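# Clip heat sinks onto two power modules with spring clips

## Task

Secure each of the two heat sinks, already resting on their power modules, by closing that module's spring clip until it clicks shut; at the end both heat sinks must still sit on their studs and both modules must lie flat on the table.

## Robot and tools

Robot: two arms, left_arm (base near y = +0.353 m) and right_arm (base near y = -0.408 m), each ending in a dexterous hand. The left arm carries a left hand and the right arm a right hand, mirror images. Each hand has 16 motors: three fingers (index, middle, ring) with _mcp, _abd, _pip, _dip hinges, and a thumb with thumb_cmc, thumb_axl, thumb_mcp, thumb_ipl.

Frames. Scene frame: origin at table-top height midway between the nominal bases, +z up, +x out over the table, +y toward left_arm. Fixed cameras and the table use it. Each arm reports its hand point pose, velocities and wrist-camera pose in its own base frame. Pose offsets you send are along the current Hand target's own axes: +z along the straightened fingers toward the tips, +y out of the palm face, +x across the palm away from the thumb on the right hand but toward the thumb on the left hand. The hand point sits just in front of the palm near the index/middle knuckles; a rigid mast juts from the wrist on the palm side and can strike things.

The 48-number row (used by execute_actions and move): numbers 1-6 are left_arm dx, dy, dz, rx, ry, rz; 7-22 are the left hand's sixteen hinge goals in the order index_mcp, index_abd, index_pip, index_dip, thumb_cmc, thumb_axl, thumb_mcp, thumb_ipl, middle_mcp, middle_abd, middle_pip, middle_dip, ring_mcp, ring_abd, ring_pip, ring_dip; 23 is left current_limit, 24 left speed; 25-48 repeat the same layout for right_arm. All numbers lie in [-1, 1]. The six pose numbers are an offset, not a pose, measured from that arm's Hand target as it stood when the action or move began; 1.0 equals 0.6 m for dx/dy/dz and 180 degrees for the rotation vector rx/ry/rz. Sending all six as 0 re-commands the existing Hand target. Hand numbers are absolute goals scaled between each hinge's two stops (e.g. _mcp straight at -0.75, _pip -0.58, _dip -0.70, thumb_cmc -0.71, _abd 0); a 0 is a real goal, so to keep a hand as it is, copy back its hand_goal, hand_current_limit and hand_speed. current_limit maps -1..+1 to 0..550 mA; speed maps to (speed+1)/2 of 8.5 rad/s. Start values: +0.4 and -0.6.

execute_actions(actions, cameras): actions is a list of actions; each action is up to 15 rows, one per 1/30 s step, and a short action repeats its last row. Each row is an offset from the action's starting target, not from the prior row. Images are returned only when actions is empty or cameras names them.

move(target, speed, blend, stop_force, zero, blocking, cameras): target is one 48-number row or a list of up to 15 rows, every row an offset from the same starting Hand targets. speed is path top speed in m/s (0.002-3.6, default 0.25). blend in m rounds corners in a list. stop_force (3-120 N, shared by both arms) ends an arm's path when its wrist sensor feels that much push against its travel; don't rely on it while the hand rotates, and omit it when backing off a contact. zero (with stop_force) re-zeros before the move. blocking=false returns early, not allowed with stop_force. Result adds a move: line (done, off_target, moving, held, fault) plus limits such as paced or held.

wait(seconds 0-10), stop() to brake a running move, zoom_image(camera, region [x0,y0,x1,y1] pixels, max 504x504), zero_wrist_force(arm), finished_scene(scene 1 or 2) which is irreversible.

Cameras: cam_head_left, cam_head_right, cam_high, cam_low, cam_left_wrist, cam_right_wrist, each 896x504.

Results: end_effector_position (m) and quat in base frame; Hand target is the last commanded pose, which the hand often sits slightly short of; Joint positions/torques; Wrist force/torque in the hand frame (push from a surface reads as force into the arm) plus a peak line; per-motor hand_goal, hand_measured, hand_current_ma, hand_state (moving, goal, blocked, overload); motor temperatures; MOTOR HOT, HAND FAULT, fault lines.

Cautions: arms are stiff, so aiming even slightly beyond a firm surface can trip a fault; approach slowly with stop_force. Contact torque over the joint limits (wrist joints 26.3 N m) or net force near 150 N stops the arm for 10 s. Motors drawing 495 mA or more for 5 s shut down for 10 s; avoid long hard squeezes. Orientation commands are clipped to 32 degrees from the measured pose per step. Keep arms and hands apart: a clearance check holds commands, and arm-to-arm pressing can fail the scene. Avoid paths near an arm's own base. Don't knock modules askew, slam parts, drop them, or let anything leave the table. Hot motors (85 °C) brake the arm for 30-60 s.

Each tool is called after "Request:" as a command line: name --argument value for each argument, lists and objects as JSON in quotes; but a table of rows of numbers goes row by row, as --pt "numbers of a row", without its own name.

## Session

Request:
execute_actions --actions '[]'

Scene clock: 0.00 s.
left_arm: end_effector_position=(+0.8147, +0.0751, +0.3060) hand_goal=(-0.754, +0.000, -0.576, -0.696, -0.714, -0.678, -0.226, -0.168, -0.754, +0.000, -0.576, -0.696, -0.754, +0.000, -0.576, -0.696) hand_measured=(-0.754, +0.000, -0.576, -0.696, -0.714, -0.678, -0.226, -0.168, -0.754, +0.000, -0.576, -0.696, -0.754, +0.000, -0.576, -0.696) hand_current_ma=(+0, +0, +0, +0, +0, +0, +0, +0, +0, +0, +0, +0, +0, +0, +0, +0) hand_state=(goal, goal, goal, goal, goal, goal, goal, goal, goal, goal, goal, goal, goal, goal, goal, goal) hand_current_limit=0.40 hand_speed=-0.60 end_effector_quat_wxyz=(+0.576, +0.329, +0.745, -0.073) | right_arm: end_effector_position=(+0.4597, +0.5676, +0.2447) hand_goal=(-0.754, +0.000, -0.576, -0.696, -0.714, -0.678, -0.226, -0.168, -0.754, +0.000, -0.576, -0.696, -0.754, +0.000, -0.576, -0.696) hand_measured=(-0.754, +0.000, -0.576, -0.696, -0.714, -0.678, -0.226, -0.168, -0.754, +0.000, -0.576, -0.696, -0.754, +0.000, -0.576, -0.696) hand_current_ma=(+0, +0, +0, +0, +0, +0, +0, +0, +0, +0, +0, +0, +0, +0, +0, +0) hand_state=(goal, goal, goal, goal, goal, goal, goal, goal, goal, goal, goal, goal, goal, goal, goal, goal) hand_current_limit=0.40 hand_speed=-0.60 end_effector_quat_wxyz=(-0.352, +0.663, +0.658, +0.063)
Joint positions: left_arm=[3.558 -2.099 -1.69 0.107 0.687 -0.847] | right_arm=[0.556 -1.191 1.428 -1.766 -0.84 0.547]
Joint velocities: within noise
Joint torques (N m): no reading
Motor temperatures (°C): left_arm=[38 31 39 41 43 38] | right_arm=[39 30 32 34 43 48]
Wrist force (N): no reading
Wrist torque (N m): no reading
Wrist force, peak (N): no reading
Hand target: left_arm +0.8147, +0.0751, +0.3060; +0.576, +0.329, +0.745, -0.073 | right_arm +0.4597, +0.5676, +0.2447; -0.352, +0.663, +0.658, +0.063

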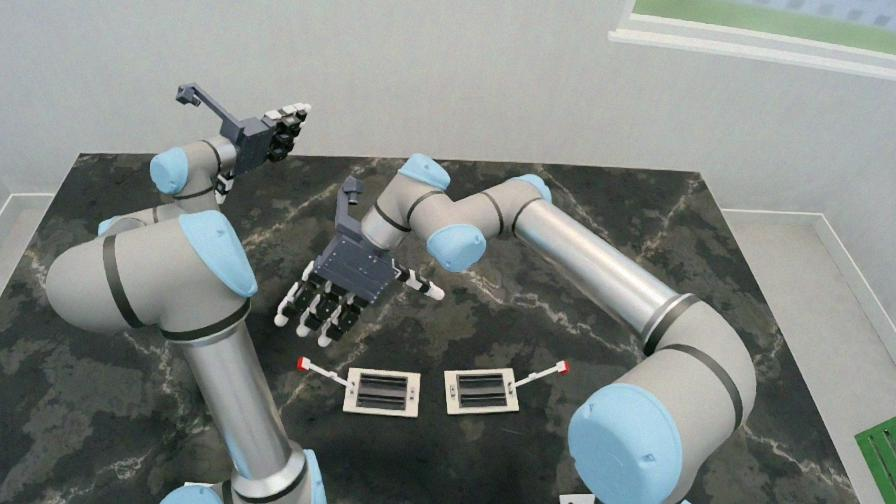

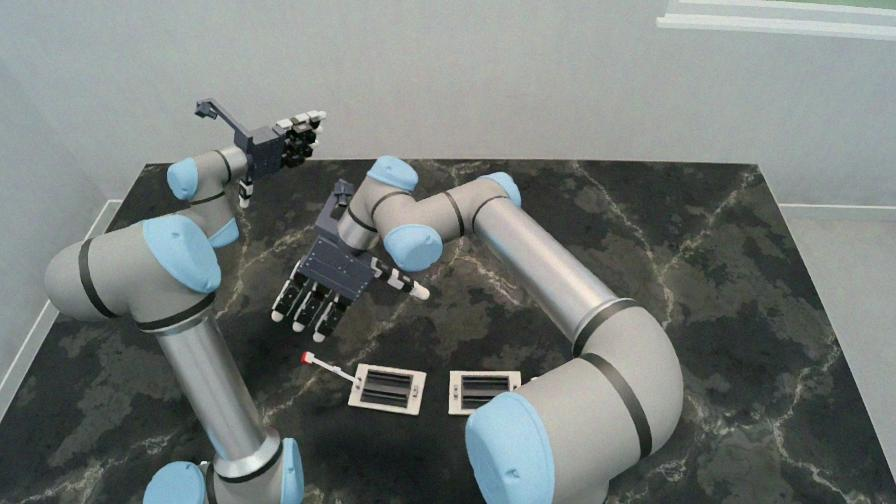

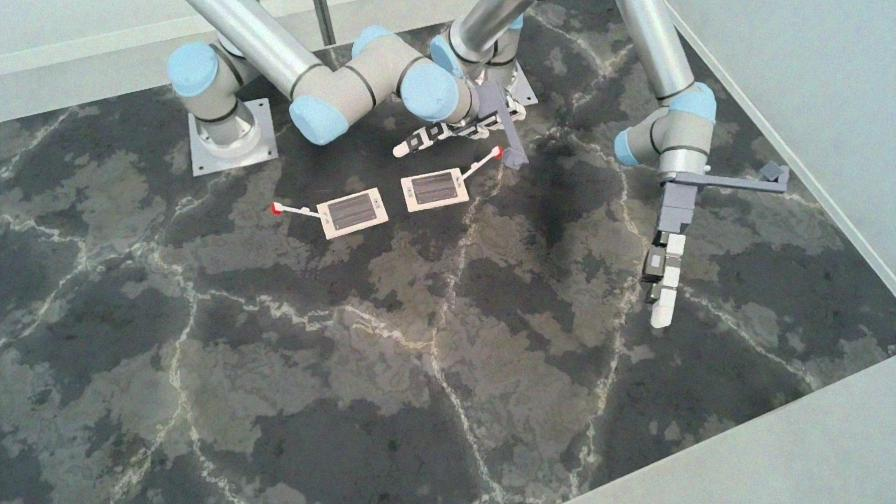

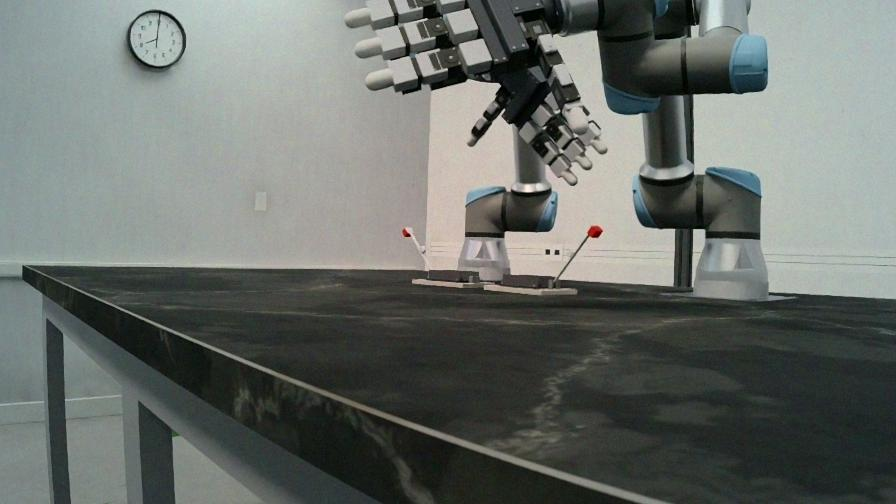

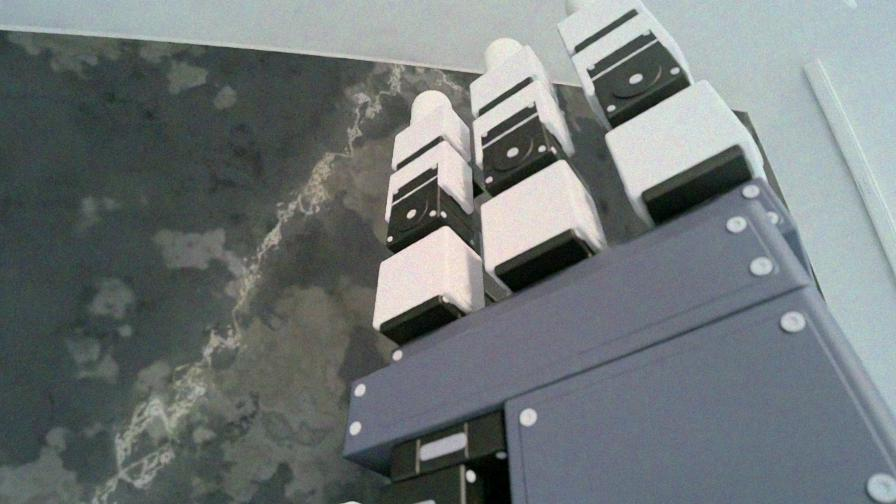

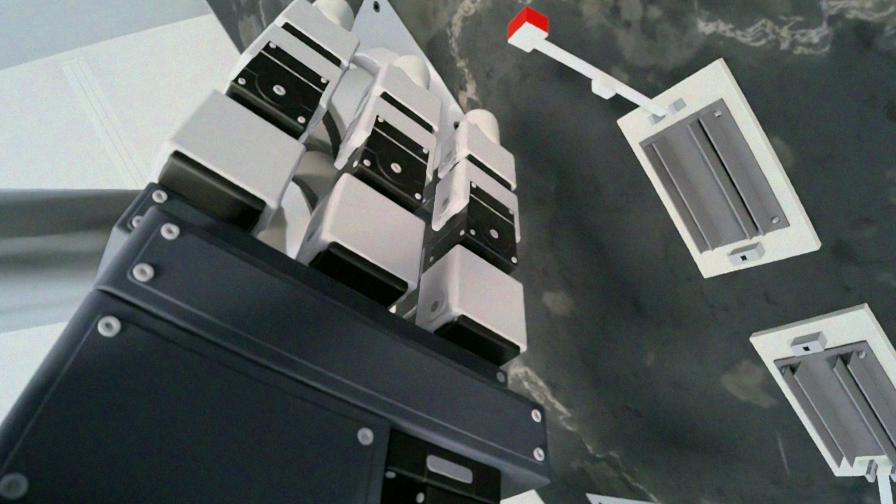

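Request:
zoom_image --camera "cam_right_wrist" --region '[500, 0, 896, 300]'

Request:
zoom_image --camera "cam_low" --region '[390, 200, 630, 310]'

Request:
zoom_image --camera "cam_head_left" --region '[280, 340, 600, 430]'

Request:
zoom_image --camera "cam_high" --region '[250, 130, 530, 250]'

Request:
zoom_image --camera "cam_right_wrist" --region '[700, 280, 896, 504]'

Scaled by 1.273.

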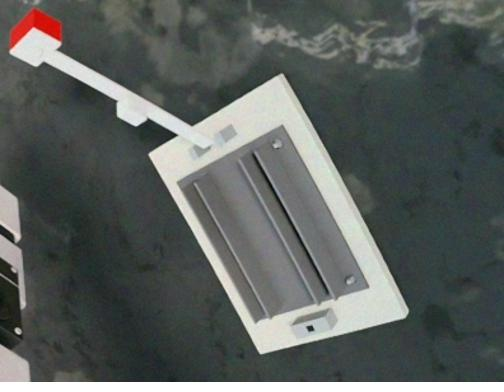

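Scaled by 2.100.

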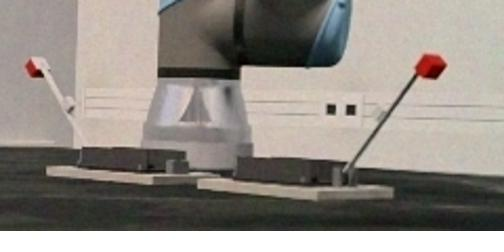

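Scaled by 1.575.

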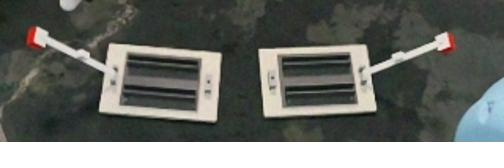

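Scaled by 1.800.

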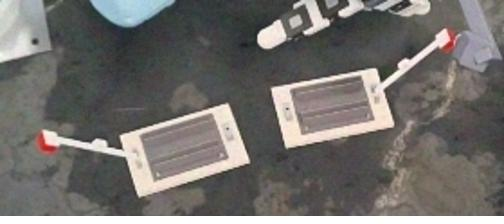

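Scaled by 2.250.

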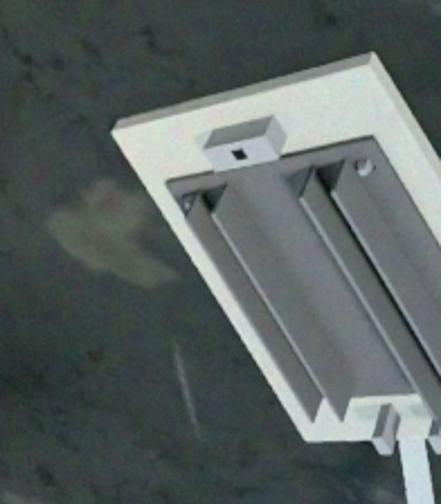

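Request:
move --target '[0,0,0,0,0,0,-0.754,0,-0.576,-0.696,-0.714,-0.678,-0.226,-0.168,-0.754,0,-0.576,-0.696,-0.754,0,-0.576,-0.696,0.4,-0.6,-0.7575,-0.3498,-0.6118,-0.2483,-0.0557,0.447,0.89,0,0.518,-0.696,-0.714,-0.678,-0.226,-0.168,0.89,0,0.518,-0.696,0.89,0,0.518,-0.696,0.4,-0.6]' --speed 0.3 --cameras '["all"]'

Scene clock: 109.90 s.
left_arm: end_effector_position=(+0.8147, +0.0751, +0.3060) hand_goal=(-0.754, +0.000, -0.576, -0.696, -0.714, -0.678, -0.226, -0.168, -0.754, +0.000, -0.576, -0.696, -0.754, +0.000, -0.576, -0.696) hand_measured=(-0.754, +0.000, -0.576, -0.696, -0.714, -0.678, -0.226, -0.168, -0.754, -0.002, -0.576, -0.696, -0.754, +0.000, -0.576, -0.696) hand_current_ma=(+0, +0, +0, +0, +0, +0, +0, +0, +0, +0, +0, +0, +0, +0, +0, +0) hand_state=(goal, goal, goal, goal, goal, goal, goal, goal, goal, goal, goal, goal, goal, goal, goal, goal) hand_current_limit=0.40 hand_speed=-0.60 end_effector_quat_wxyz=(+0.576, +0.329, +0.745, -0.073) | right_arm: end_effector_position=(+0.3493, -0.0342, +0.3495) hand_goal=(+0.890, +0.000, +0.518, -0.696, -0.714, -0.678, -0.226, -0.168, +0.890, +0.000, +0.518, -0.696, +0.890, +0.000, +0.518, -0.696) hand_measured=(+0.874, +0.000, +0.516, -0.696, -0.712, -0.678, -0.224, -0.168, +0.860, +0.000, +0.512, -0.698, +0.786, -0.030, +0.490, -0.708) hand_current_ma=(-26, +0, -2, +0, +1, +0, +2, +0, -63, +0, -5, -1, -352, -47, -49, -14) hand_state=(goal, goal, goal, goal, goal, goal, goal, goal, blocked, goal, goal, goal, blocked, blocked, blocked, goal) hand_current_limit=0.40 hand_speed=-0.60 end_effector_quat_wxyz=(+0.000, +0.999, +0.044, +0.000)
Joint positions: left_arm=[3.558 -2.099 -1.69 0.107 0.687 -0.847] | right_arm=[-0.228 -1.928 1.881 -1.524 -1.57 1.255]
Joint torques (N m): left_arm=[-0.52 44.54 21.33 2.47 -0.13 0.27] | right_arm=[-4.03 0.77 -31.31 -4.19 -0.9 -0.98]
Wrist force (N): left_arm=[-0.2 0.1 0.1] | right_arm=[0.1 -0.2 -0.1]
Wrist torque (N m): left_arm=[0.00 0.02 -0.02] | right_arm=[0.11 -0.03 0.09]
Wrist force, peak (N): left_arm=[-0.5 0.2 0.2] | right_arm=[-0.3 1.7 -0.2]
Hand target: left_arm +0.8147, +0.0751, +0.3060; +0.576, +0.329, +0.745, -0.073 | right_arm +0.3493, -0.0342, +0.3495; +0.000, +0.999, +0.044, +0.000
Off the commanded pose: left_arm 0.000 m, 0 deg | right_arm 0.000 m, 0 deg.
move: done
camera_calibration:
cam_right_wrist: T_world_to_cam=[[-0.711664, -0.701514, -0.0375678, 0.275911], [-0.527272, 0.498034, 0.688437, -0.0793829], [-0.464239, 0.509745, -0.724322, 0.561105], [0, 0, 0, 1]] pos_world=[0.414986, -0.0529293, 0.471436]

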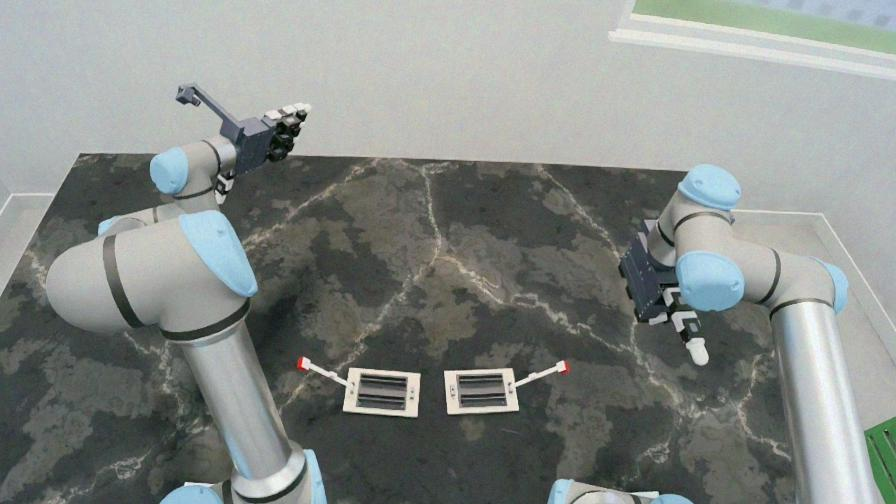

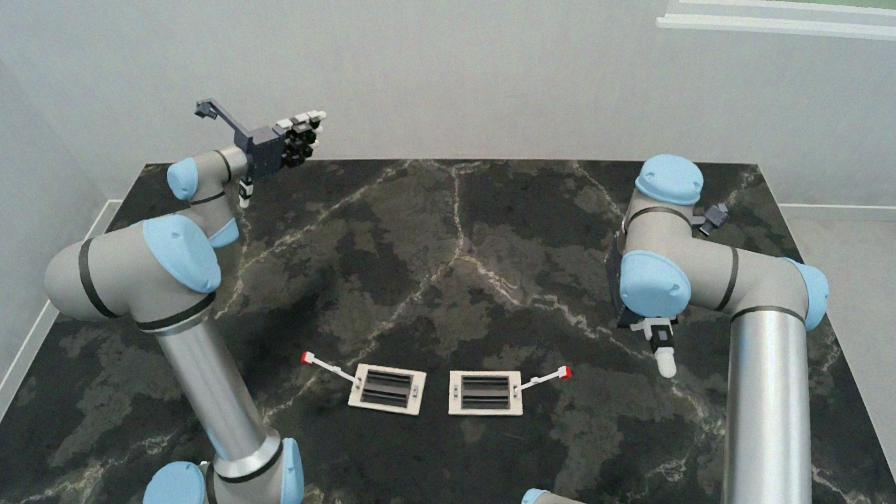

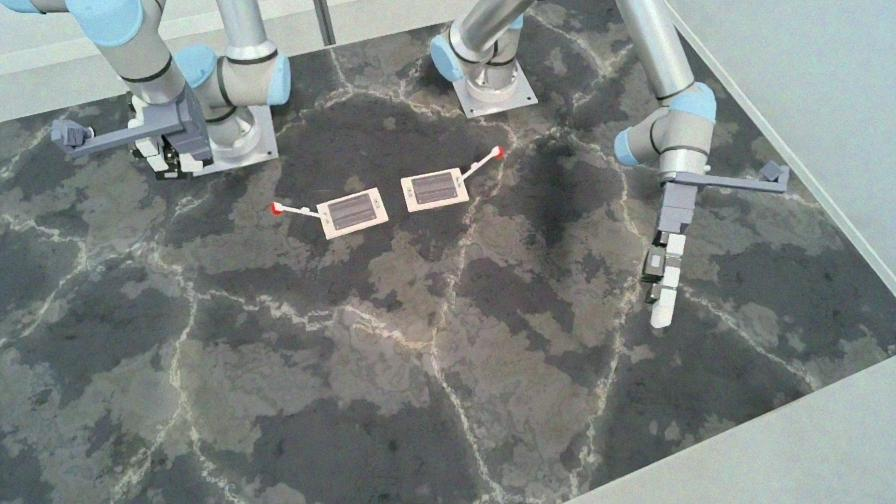

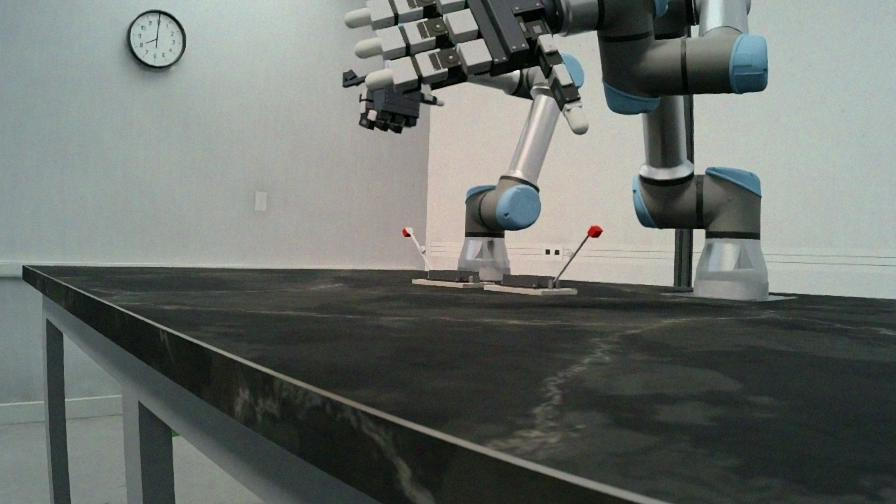

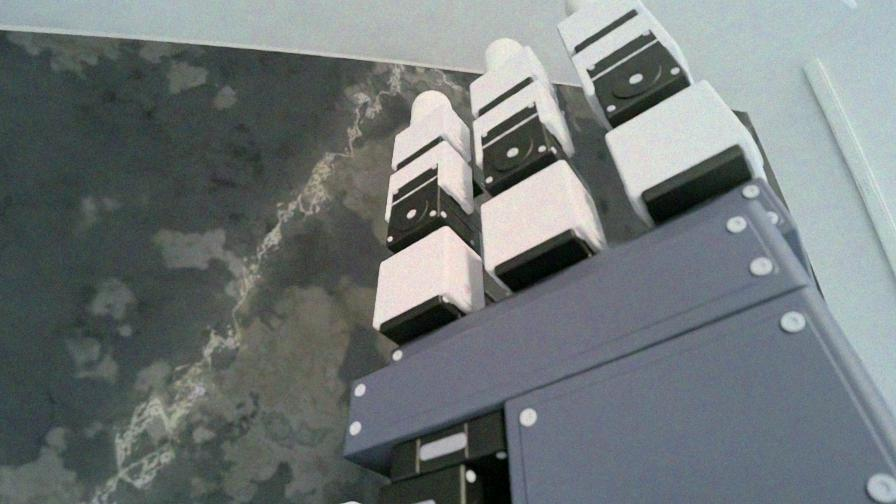

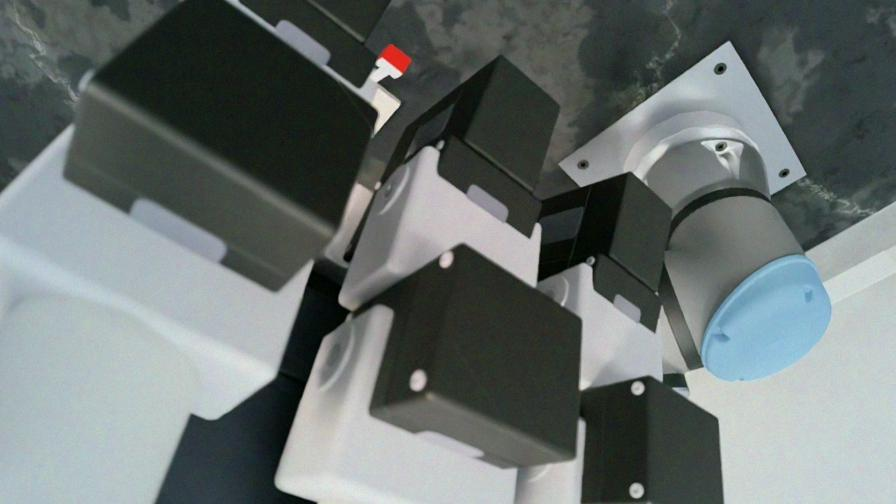

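Request:
move --target '[0,0,0,0,0,0,-0.754,0,-0.576,-0.696,-0.714,-0.678,-0.226,-0.168,-0.754,0,-0.576,-0.696,-0.754,0,-0.576,-0.696,0.4,-0.6,0,0,0.5367,0,0,0,0.72,0,0.45,-0.696,-0.714,-0.678,-0.226,-0.168,0.72,0,0.45,-0.696,0.72,0,0.45,-0.696,0.4,-0.6]' --speed 0.2 --cameras '["cam_head_left", "cam_head_right", "cam_high", "cam_low", "cam_right_wrist"]'

Scene clock: 117.90 s.
left_arm: end_effector_position=(+0.8147, +0.0751, +0.3060) hand_goal=(-0.754, +0.000, -0.576, -0.696, -0.714, -0.678, -0.226, -0.168, -0.754, +0.000, -0.576, -0.696, -0.754, +0.000, -0.576, -0.696) hand_measured=(-0.754, +0.000, -0.576, -0.696, -0.714, -0.678, -0.226, -0.168, -0.754, -0.002, -0.576, -0.696, -0.754, +0.000, -0.576, -0.696) hand_current_ma=(+0, +0, +0, +0, +0, +0, +0, +0, +0, +0, +0, +0, +0, +0, +0, +0) hand_state=(goal, goal, goal, goal, goal, goal, goal, goal, goal, goal, goal, goal, goal, goal, goal, goal) hand_current_limit=0.40 hand_speed=-0.60 end_effector_quat_wxyz=(+0.576, +0.329, +0.745, -0.073) | right_arm: end_effector_position=(+0.3495, -0.0340, +0.0275) hand_goal=(+0.720, +0.000, +0.450, -0.696, -0.714, -0.678, -0.226, -0.168, +0.720, +0.000, +0.450, -0.696, +0.720, +0.000, +0.450, -0.696) hand_measured=(+0.714, +0.000, +0.452, -0.696, -0.712, -0.678, -0.224, -0.168, +0.714, +0.000, +0.452, -0.698, +0.776, -0.030, +0.474, -0.688) hand_current_ma=(-7, +0, +1, +0, +1, +0, +3, +0, -6, +0, +1, -1, +148, -47, +43, +9) hand_state=(goal, goal, goal, goal, goal, goal, goal, goal, goal, goal, goal, goal, blocked, blocked, blocked, goal) hand_current_limit=0.40 hand_speed=-0.60 end_effector_quat_wxyz=(+0.000, +0.999, +0.044, +0.000)
Joint positions: left_arm=[3.558 -2.099 -1.69 0.107 0.687 -0.847] | right_arm=[-0.227 -1.499 2.495 -2.567 -1.57 1.256]
Joint torques (N m): left_arm=[-0.11 43.39 20.59 2.35 -0.06 0.29] | right_arm=[7.58 -8.63 -13.41 -4.38 -0.64 0.73]
Wrist force (N): left_arm=[-0.4 0.1 0.0] | right_arm=[-0.4 -0.1 0.1]
Wrist torque (N m): left_arm=[0.01 0.05 -0.03] | right_arm=[0.12 0.06 -0.14]
Wrist force, peak (N): left_arm=[-0.2 0.3 0.5] | right_arm=[-0.6 -0.4 1.8]
Hand target: left_arm +0.8147, +0.0751, +0.3060; +0.576, +0.329, +0.745, -0.073 | right_arm +0.3495, -0.0340, +0.0275; +0.000, +0.999, +0.044, +0.000
Off the commanded pose: left_arm 0.000 m, 0 deg | right_arm 0.000 m, 0 deg.
move: done
camera_calibration:
cam_right_wrist: T_world_to_cam=[[-0.711773, -0.701412, -0.0374224, 0.264126], [-0.527202, 0.498265, 0.688324, 0.1423], [-0.464152, 0.509659, -0.724438, 0.327841], [0, 0, 0, 1]] pos_world=[0.415186, -0.052729, 0.149436]
Images, in order (width x height): cam_head_left 896x504, cam_head_right 896x504, cam_high 896x504, cam_low 896x504, cam_right_wrist 896x504.

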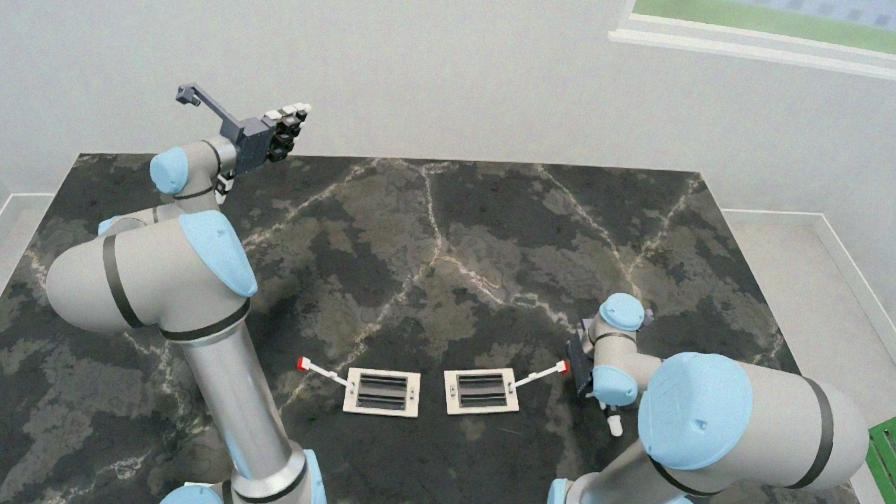

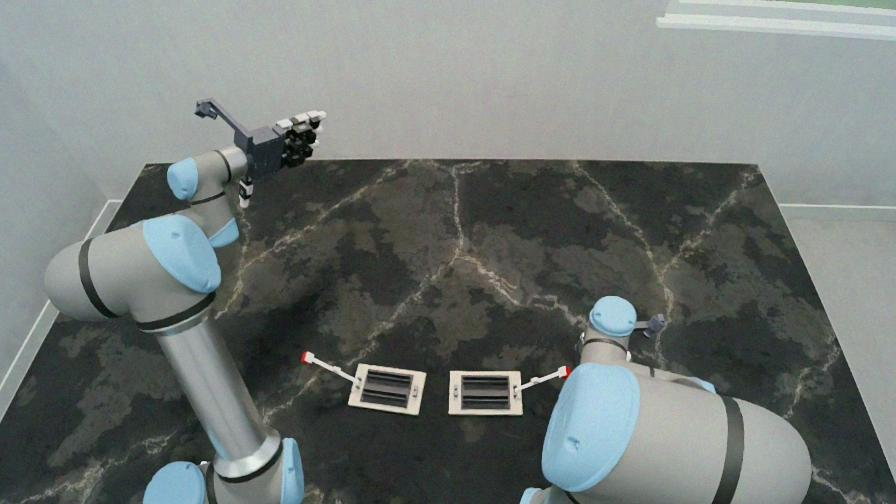

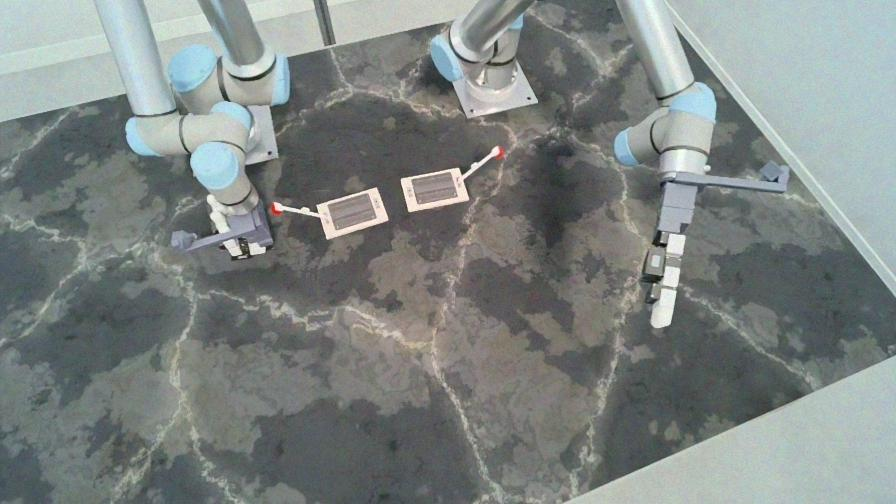

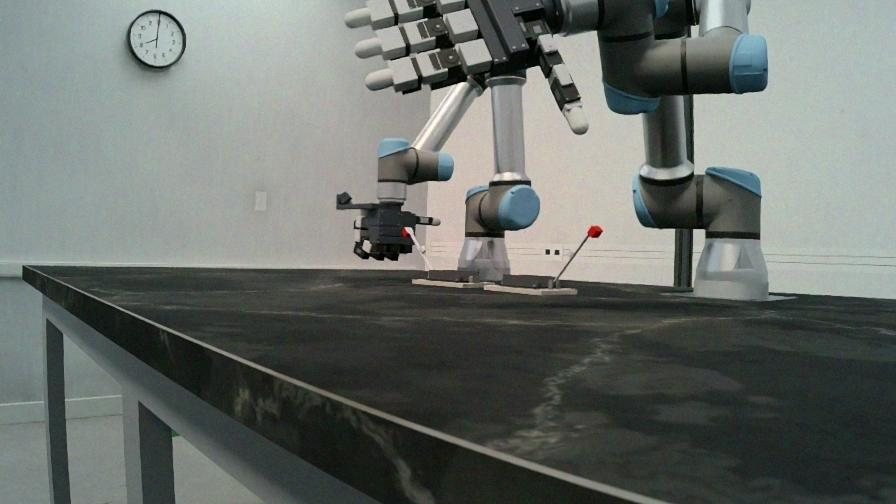

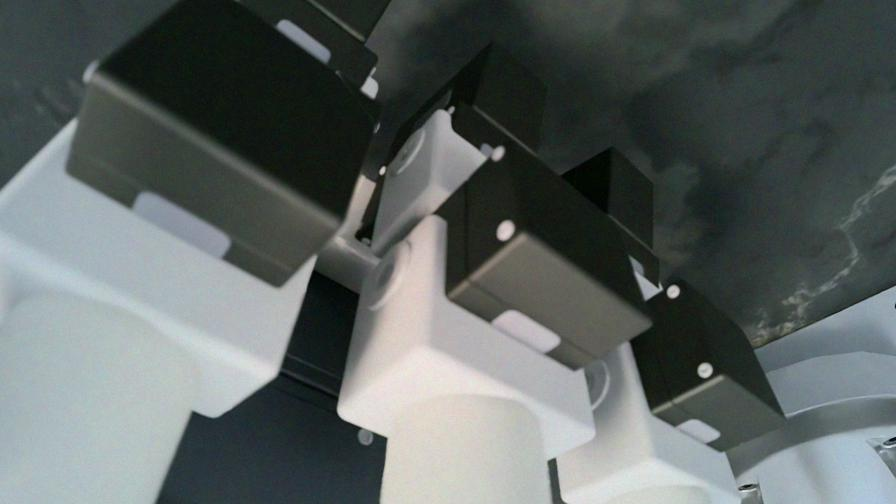

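Request:
zoom_image --camera "cam_low" --region '[330, 180, 630, 310]'

Request:
zoom_image --camera "cam_head_left" --region '[420, 280, 700, 460]'

Request:
zoom_image --camera "cam_high" --region '[150, 120, 430, 280]'

Scaled by 1.680.

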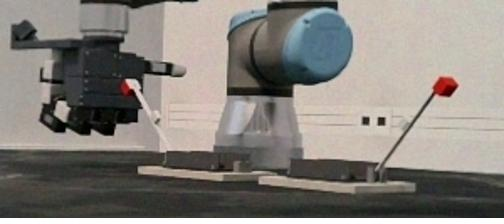

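Scaled by 1.800.

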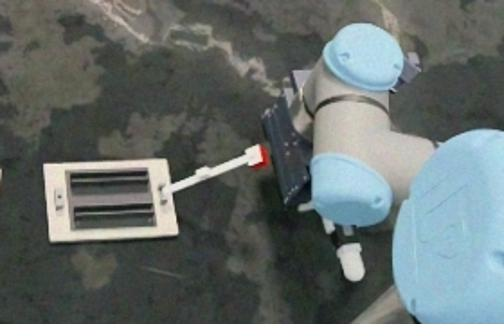

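Scaled by 1.800.

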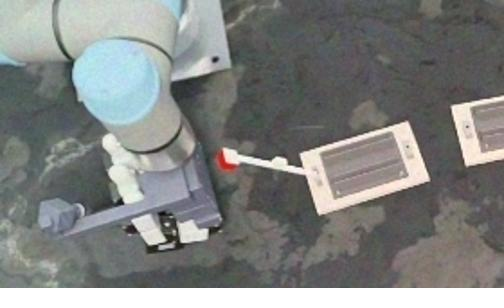

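Request:
move --target '[0,0,0,0,0,0,-0.754,0,-0.576,-0.696,-0.714,-0.678,-0.226,-0.168,-0.754,0,-0.576,-0.696,-0.754,0,-0.576,-0.696,0.4,-0.6,0,-0.11,0,0,0,0,0.72,0,0.45,-0.696,-0.714,-0.678,-0.226,-0.168,0.72,0,0.45,-0.696,0.72,0,0.153,0.174,0.4,-0.6]' --speed 0.06 --cameras '["cam_head_left", "cam_high", "cam_low", "cam_right_wrist"]'

Scene clock: 128.87 s.
left_arm: end_effector_position=(+0.8147, +0.0751, +0.3060) hand_goal=(-0.754, +0.000, -0.576, -0.696, -0.714, -0.678, -0.226, -0.168, -0.754, +0.000, -0.576, -0.696, -0.754, +0.000, -0.576, -0.696) hand_measured=(-0.754, +0.000, -0.576, -0.696, -0.714, -0.678, -0.226, -0.168, -0.754, -0.002, -0.576, -0.696, -0.754, +0.000, -0.576, -0.696) hand_current_ma=(+0, +0, +0, +0, +0, +0, +0, +0, +0, +0, +0, +0, +0, +0, +0, +0) hand_state=(goal, goal, goal, goal, goal, goal, goal, goal, goal, goal, goal, goal, goal, goal, goal, goal) hand_current_limit=0.40 hand_speed=-0.60 end_effector_quat_wxyz=(+0.576, +0.329, +0.745, -0.073) | right_arm: end_effector_position=(+0.3437, +0.0318, +0.0275) hand_goal=(+0.720, +0.000, +0.450, -0.696, -0.714, -0.678, -0.226, -0.168, +0.720, +0.000, +0.450, -0.696, +0.720, +0.000, +0.152, +0.174) hand_measured=(+0.714, +0.000, +0.452, -0.696, -0.712, -0.678, -0.224, -0.168, +0.714, +0.000, +0.452, -0.698, +0.714, -0.004, +0.154, +0.172) hand_current_ma=(-7, +0, +1, +0, +1, +0, +3, +0, -6, +0, +1, -1, -6, -2, +1, -2) hand_state=(goal, goal, goal, goal, goal, goal, goal, goal, goal, goal, goal, goal, goal, goal, goal, goal) hand_current_limit=0.40 hand_speed=-0.60 end_effector_quat_wxyz=(+0.000, +0.999, +0.044, +0.000)
Joint positions: left_arm=[3.558 -2.099 -1.69 0.107 0.687 -0.847] | right_arm=[-0.042 -1.478 2.471 -2.564 -1.57 1.441]
Joint torques (N m): left_arm=[0.42 42.87 21.22 2.37 -0.22 0.23] | right_arm=[-13.18 -26.57 -6.77 -1.19 -1.56 -1.58]
Wrist force (N): left_arm=[-0.2 0.4 0.3] | right_arm=[-0.3 0.0 -0.2]
Wrist torque (N m): left_arm=[0.02 0.03 -0.02] | right_arm=[0.14 0.02 0.07]
Wrist force, peak (N): left_arm=[-0.4 0.5 0.2] | right_arm=[-0.3 -0.7 -0.1]
Hand target: left_arm +0.8147, +0.0751, +0.3060; +0.576, +0.329, +0.745, -0.073 | right_arm +0.3437, +0.0318, +0.0275; +0.000, +0.999, +0.044, +0.000
Off the commanded pose: left_arm 0.000 m, 0 deg | right_arm 0.000 m, 0 deg.
move: done
camera_calibration:
cam_right_wrist: T_world_to_cam=[[-0.711673, -0.701516, -0.0373684, 0.306174], [-0.52717, 0.49813, 0.688447, 0.106479], [-0.464342, 0.509648, -0.724324, 0.291721], [0, 0, 0, 1]] pos_world=[0.409487, 0.0130709, 0.149436]
Images, in order (width x height): cam_head_left 896x504, cam_high 896x504, cam_low 896x504, cam_right_wrist 896x504.

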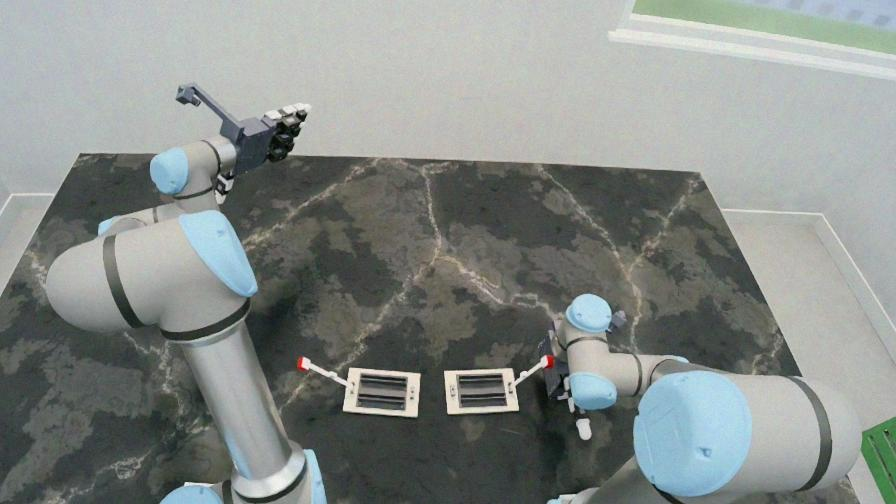

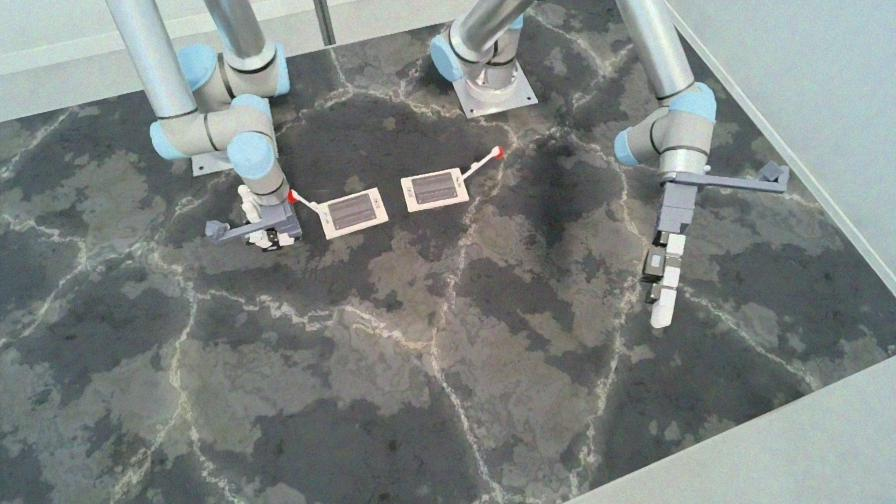

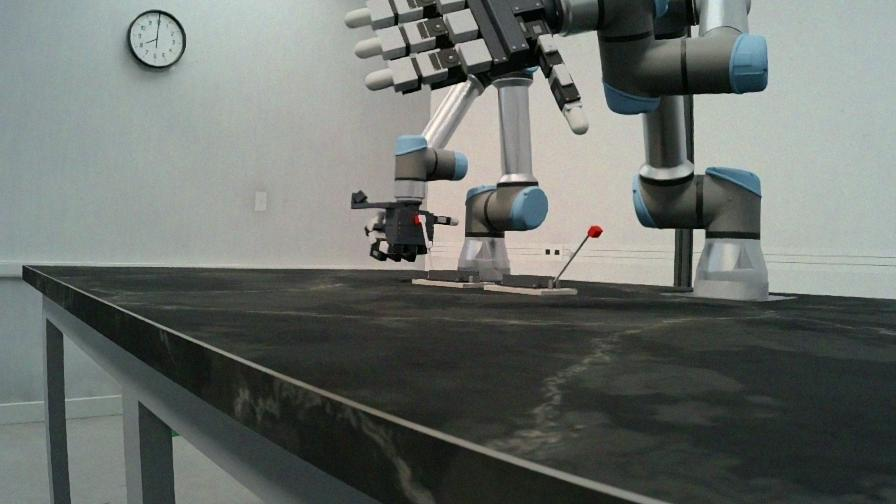

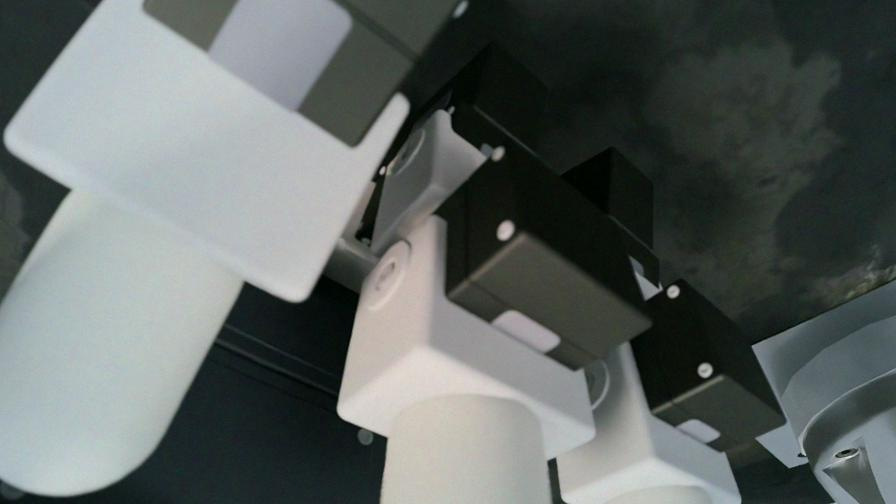

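Request:
move --target '[0,0,0,0,0,0,-0.754,0,-0.576,-0.696,-0.714,-0.678,-0.226,-0.168,-0.754,0,-0.576,-0.696,-0.754,0,-0.576,-0.696,0.4,-0.6,0,-0.20,0,0,0,0,0.72,0,0.45,-0.696,-0.714,-0.678,-0.226,-0.168,0.72,0,0.45,-0.696,0.72,0,0.153,0.174,0.4,-0.6]' --speed 0.06 --cameras '["cam_head_left", "cam_high", "cam_low"]'

Request:
zoom_image --camera "cam_low" --region '[330, 180, 630, 310]'

Request:
zoom_image --camera "cam_head_left" --region '[420, 280, 700, 460]'

Request:
zoom_image --camera "cam_high" --region '[200, 120, 480, 280]'

Scene clock: 136.53 s.
left_arm: end_effector_position=(+0.8147, +0.0751, +0.3060) hand_goal=(-0.754, +0.000, -0.576, -0.696, -0.714, -0.678, -0.226, -0.168, -0.754, +0.000, -0.576, -0.696, -0.754, +0.000, -0.576, -0.696) hand_measured=(-0.754, +0.000, -0.576, -0.696, -0.714, -0.678, -0.226, -0.168, -0.754, -0.002, -0.576, -0.696, -0.754, +0.000, -0.576, -0.696) hand_current_ma=(+0, +0, +0, +0, +0, +0, +0, +0, +0, +0, +0, +0, +0, +0, +0, +0) hand_state=(goal, goal, goal, goal, goal, goal, goal, goal, goal, goal, goal, goal, goal, goal, goal, goal) hand_current_limit=0.40 hand_speed=-0.60 end_effector_quat_wxyz=(+0.576, +0.329, +0.745, -0.073) | right_arm: end_effector_position=(+0.3332, +0.1513, +0.0276) hand_goal=(+0.720, +0.000, +0.450, -0.696, -0.714, -0.678, -0.226, -0.168, +0.720, +0.000, +0.450, -0.696, +0.720, +0.000, +0.152, +0.174) hand_measured=(+0.714, +0.000, +0.452, -0.696, -0.712, -0.678, -0.224, -0.168, +0.714, +0.000, +0.452, -0.698, +0.714, -0.002, +0.154, +0.172) hand_current_ma=(-7, +0, +1, +0, +1, +0, +3, +0, -6, +0, +1, -1, -7, -2, +1, -2) hand_state=(goal, goal, goal, goal, goal, goal, goal, goal, goal, goal, goal, goal, goal, goal, goal, goal) hand_current_limit=0.40 hand_speed=-0.60 end_effector_quat_wxyz=(+0.000, +0.999, +0.044, +0.000)
Joint positions: left_arm=[3.558 -2.099 -1.69 0.107 0.687 -0.847] | right_arm=[0.278 -1.386 2.354 -2.539 -1.57 1.761]
Joint torques (N m): left_arm=[-0.2 43.27 21.48 2.43 -0.07 0.26] | right_arm=[-13.19 -30.09 -4.79 -3.19 -1.41 -1.75]
Wrist force (N): left_arm=[-0.1 0.1 0.0] | right_arm=[-0.3 -0.2 -0.2]
Wrist torque (N m): left_arm=[0.01 0.01 -0.01] | right_arm=[0.10 0.05 0.07]
Wrist force, peak (N): left_arm=[-0.6 0.2 0.0] | right_arm=[-0.3 -1.0 0.0]
Hand target: left_arm +0.8147, +0.0751, +0.3060; +0.576, +0.329, +0.745, -0.073 | right_arm +0.3332, +0.1513, +0.0276; +0.000, +0.999, +0.044, +0.000
Off the commanded pose: left_arm 0.000 m, 0 deg | right_arm 0.000 m, 0 deg.
move: done
Images, in order (width x height): cam_head_left 896x504, cam_high 896x504, cam_low 896x504.

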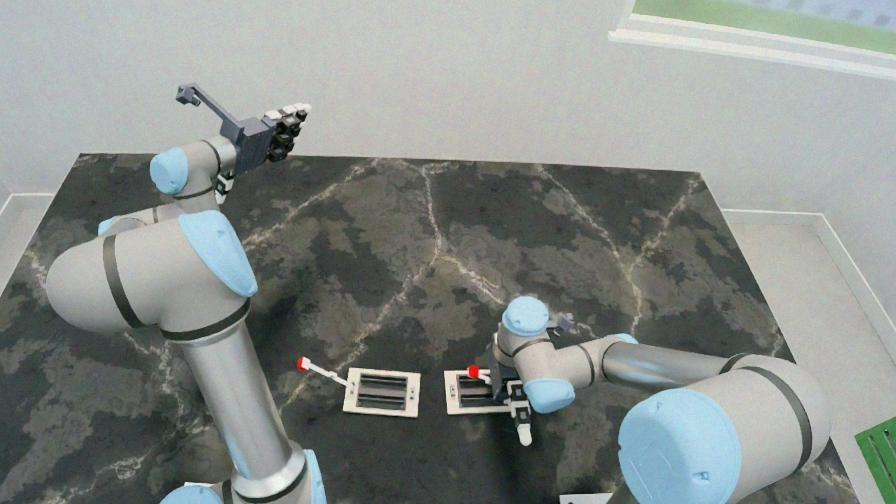

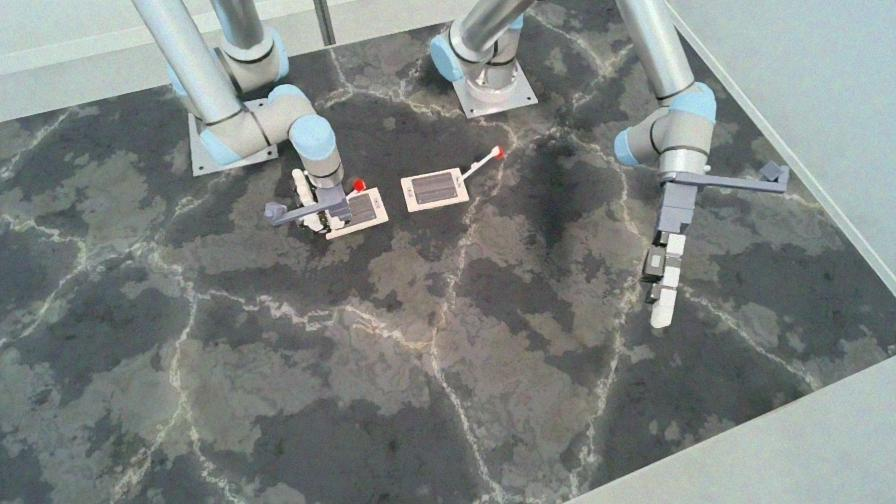

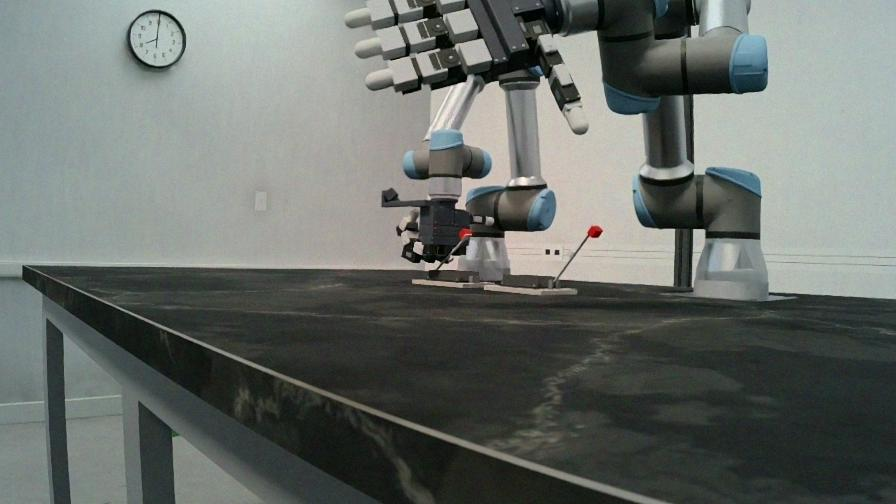

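Scaled by 1.680.

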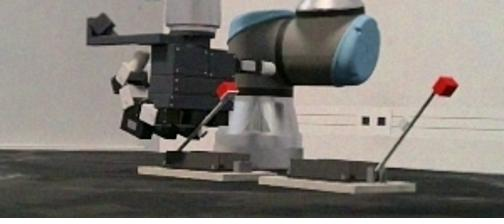

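Scaled by 1.800.

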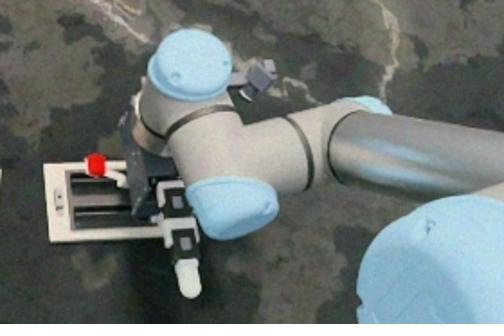

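Scaled by 1.800.

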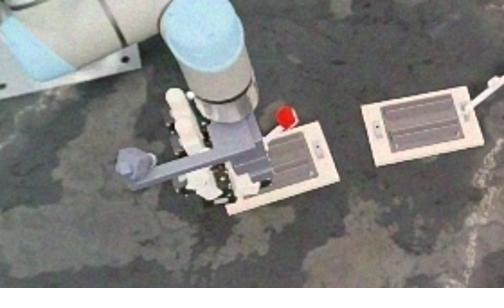

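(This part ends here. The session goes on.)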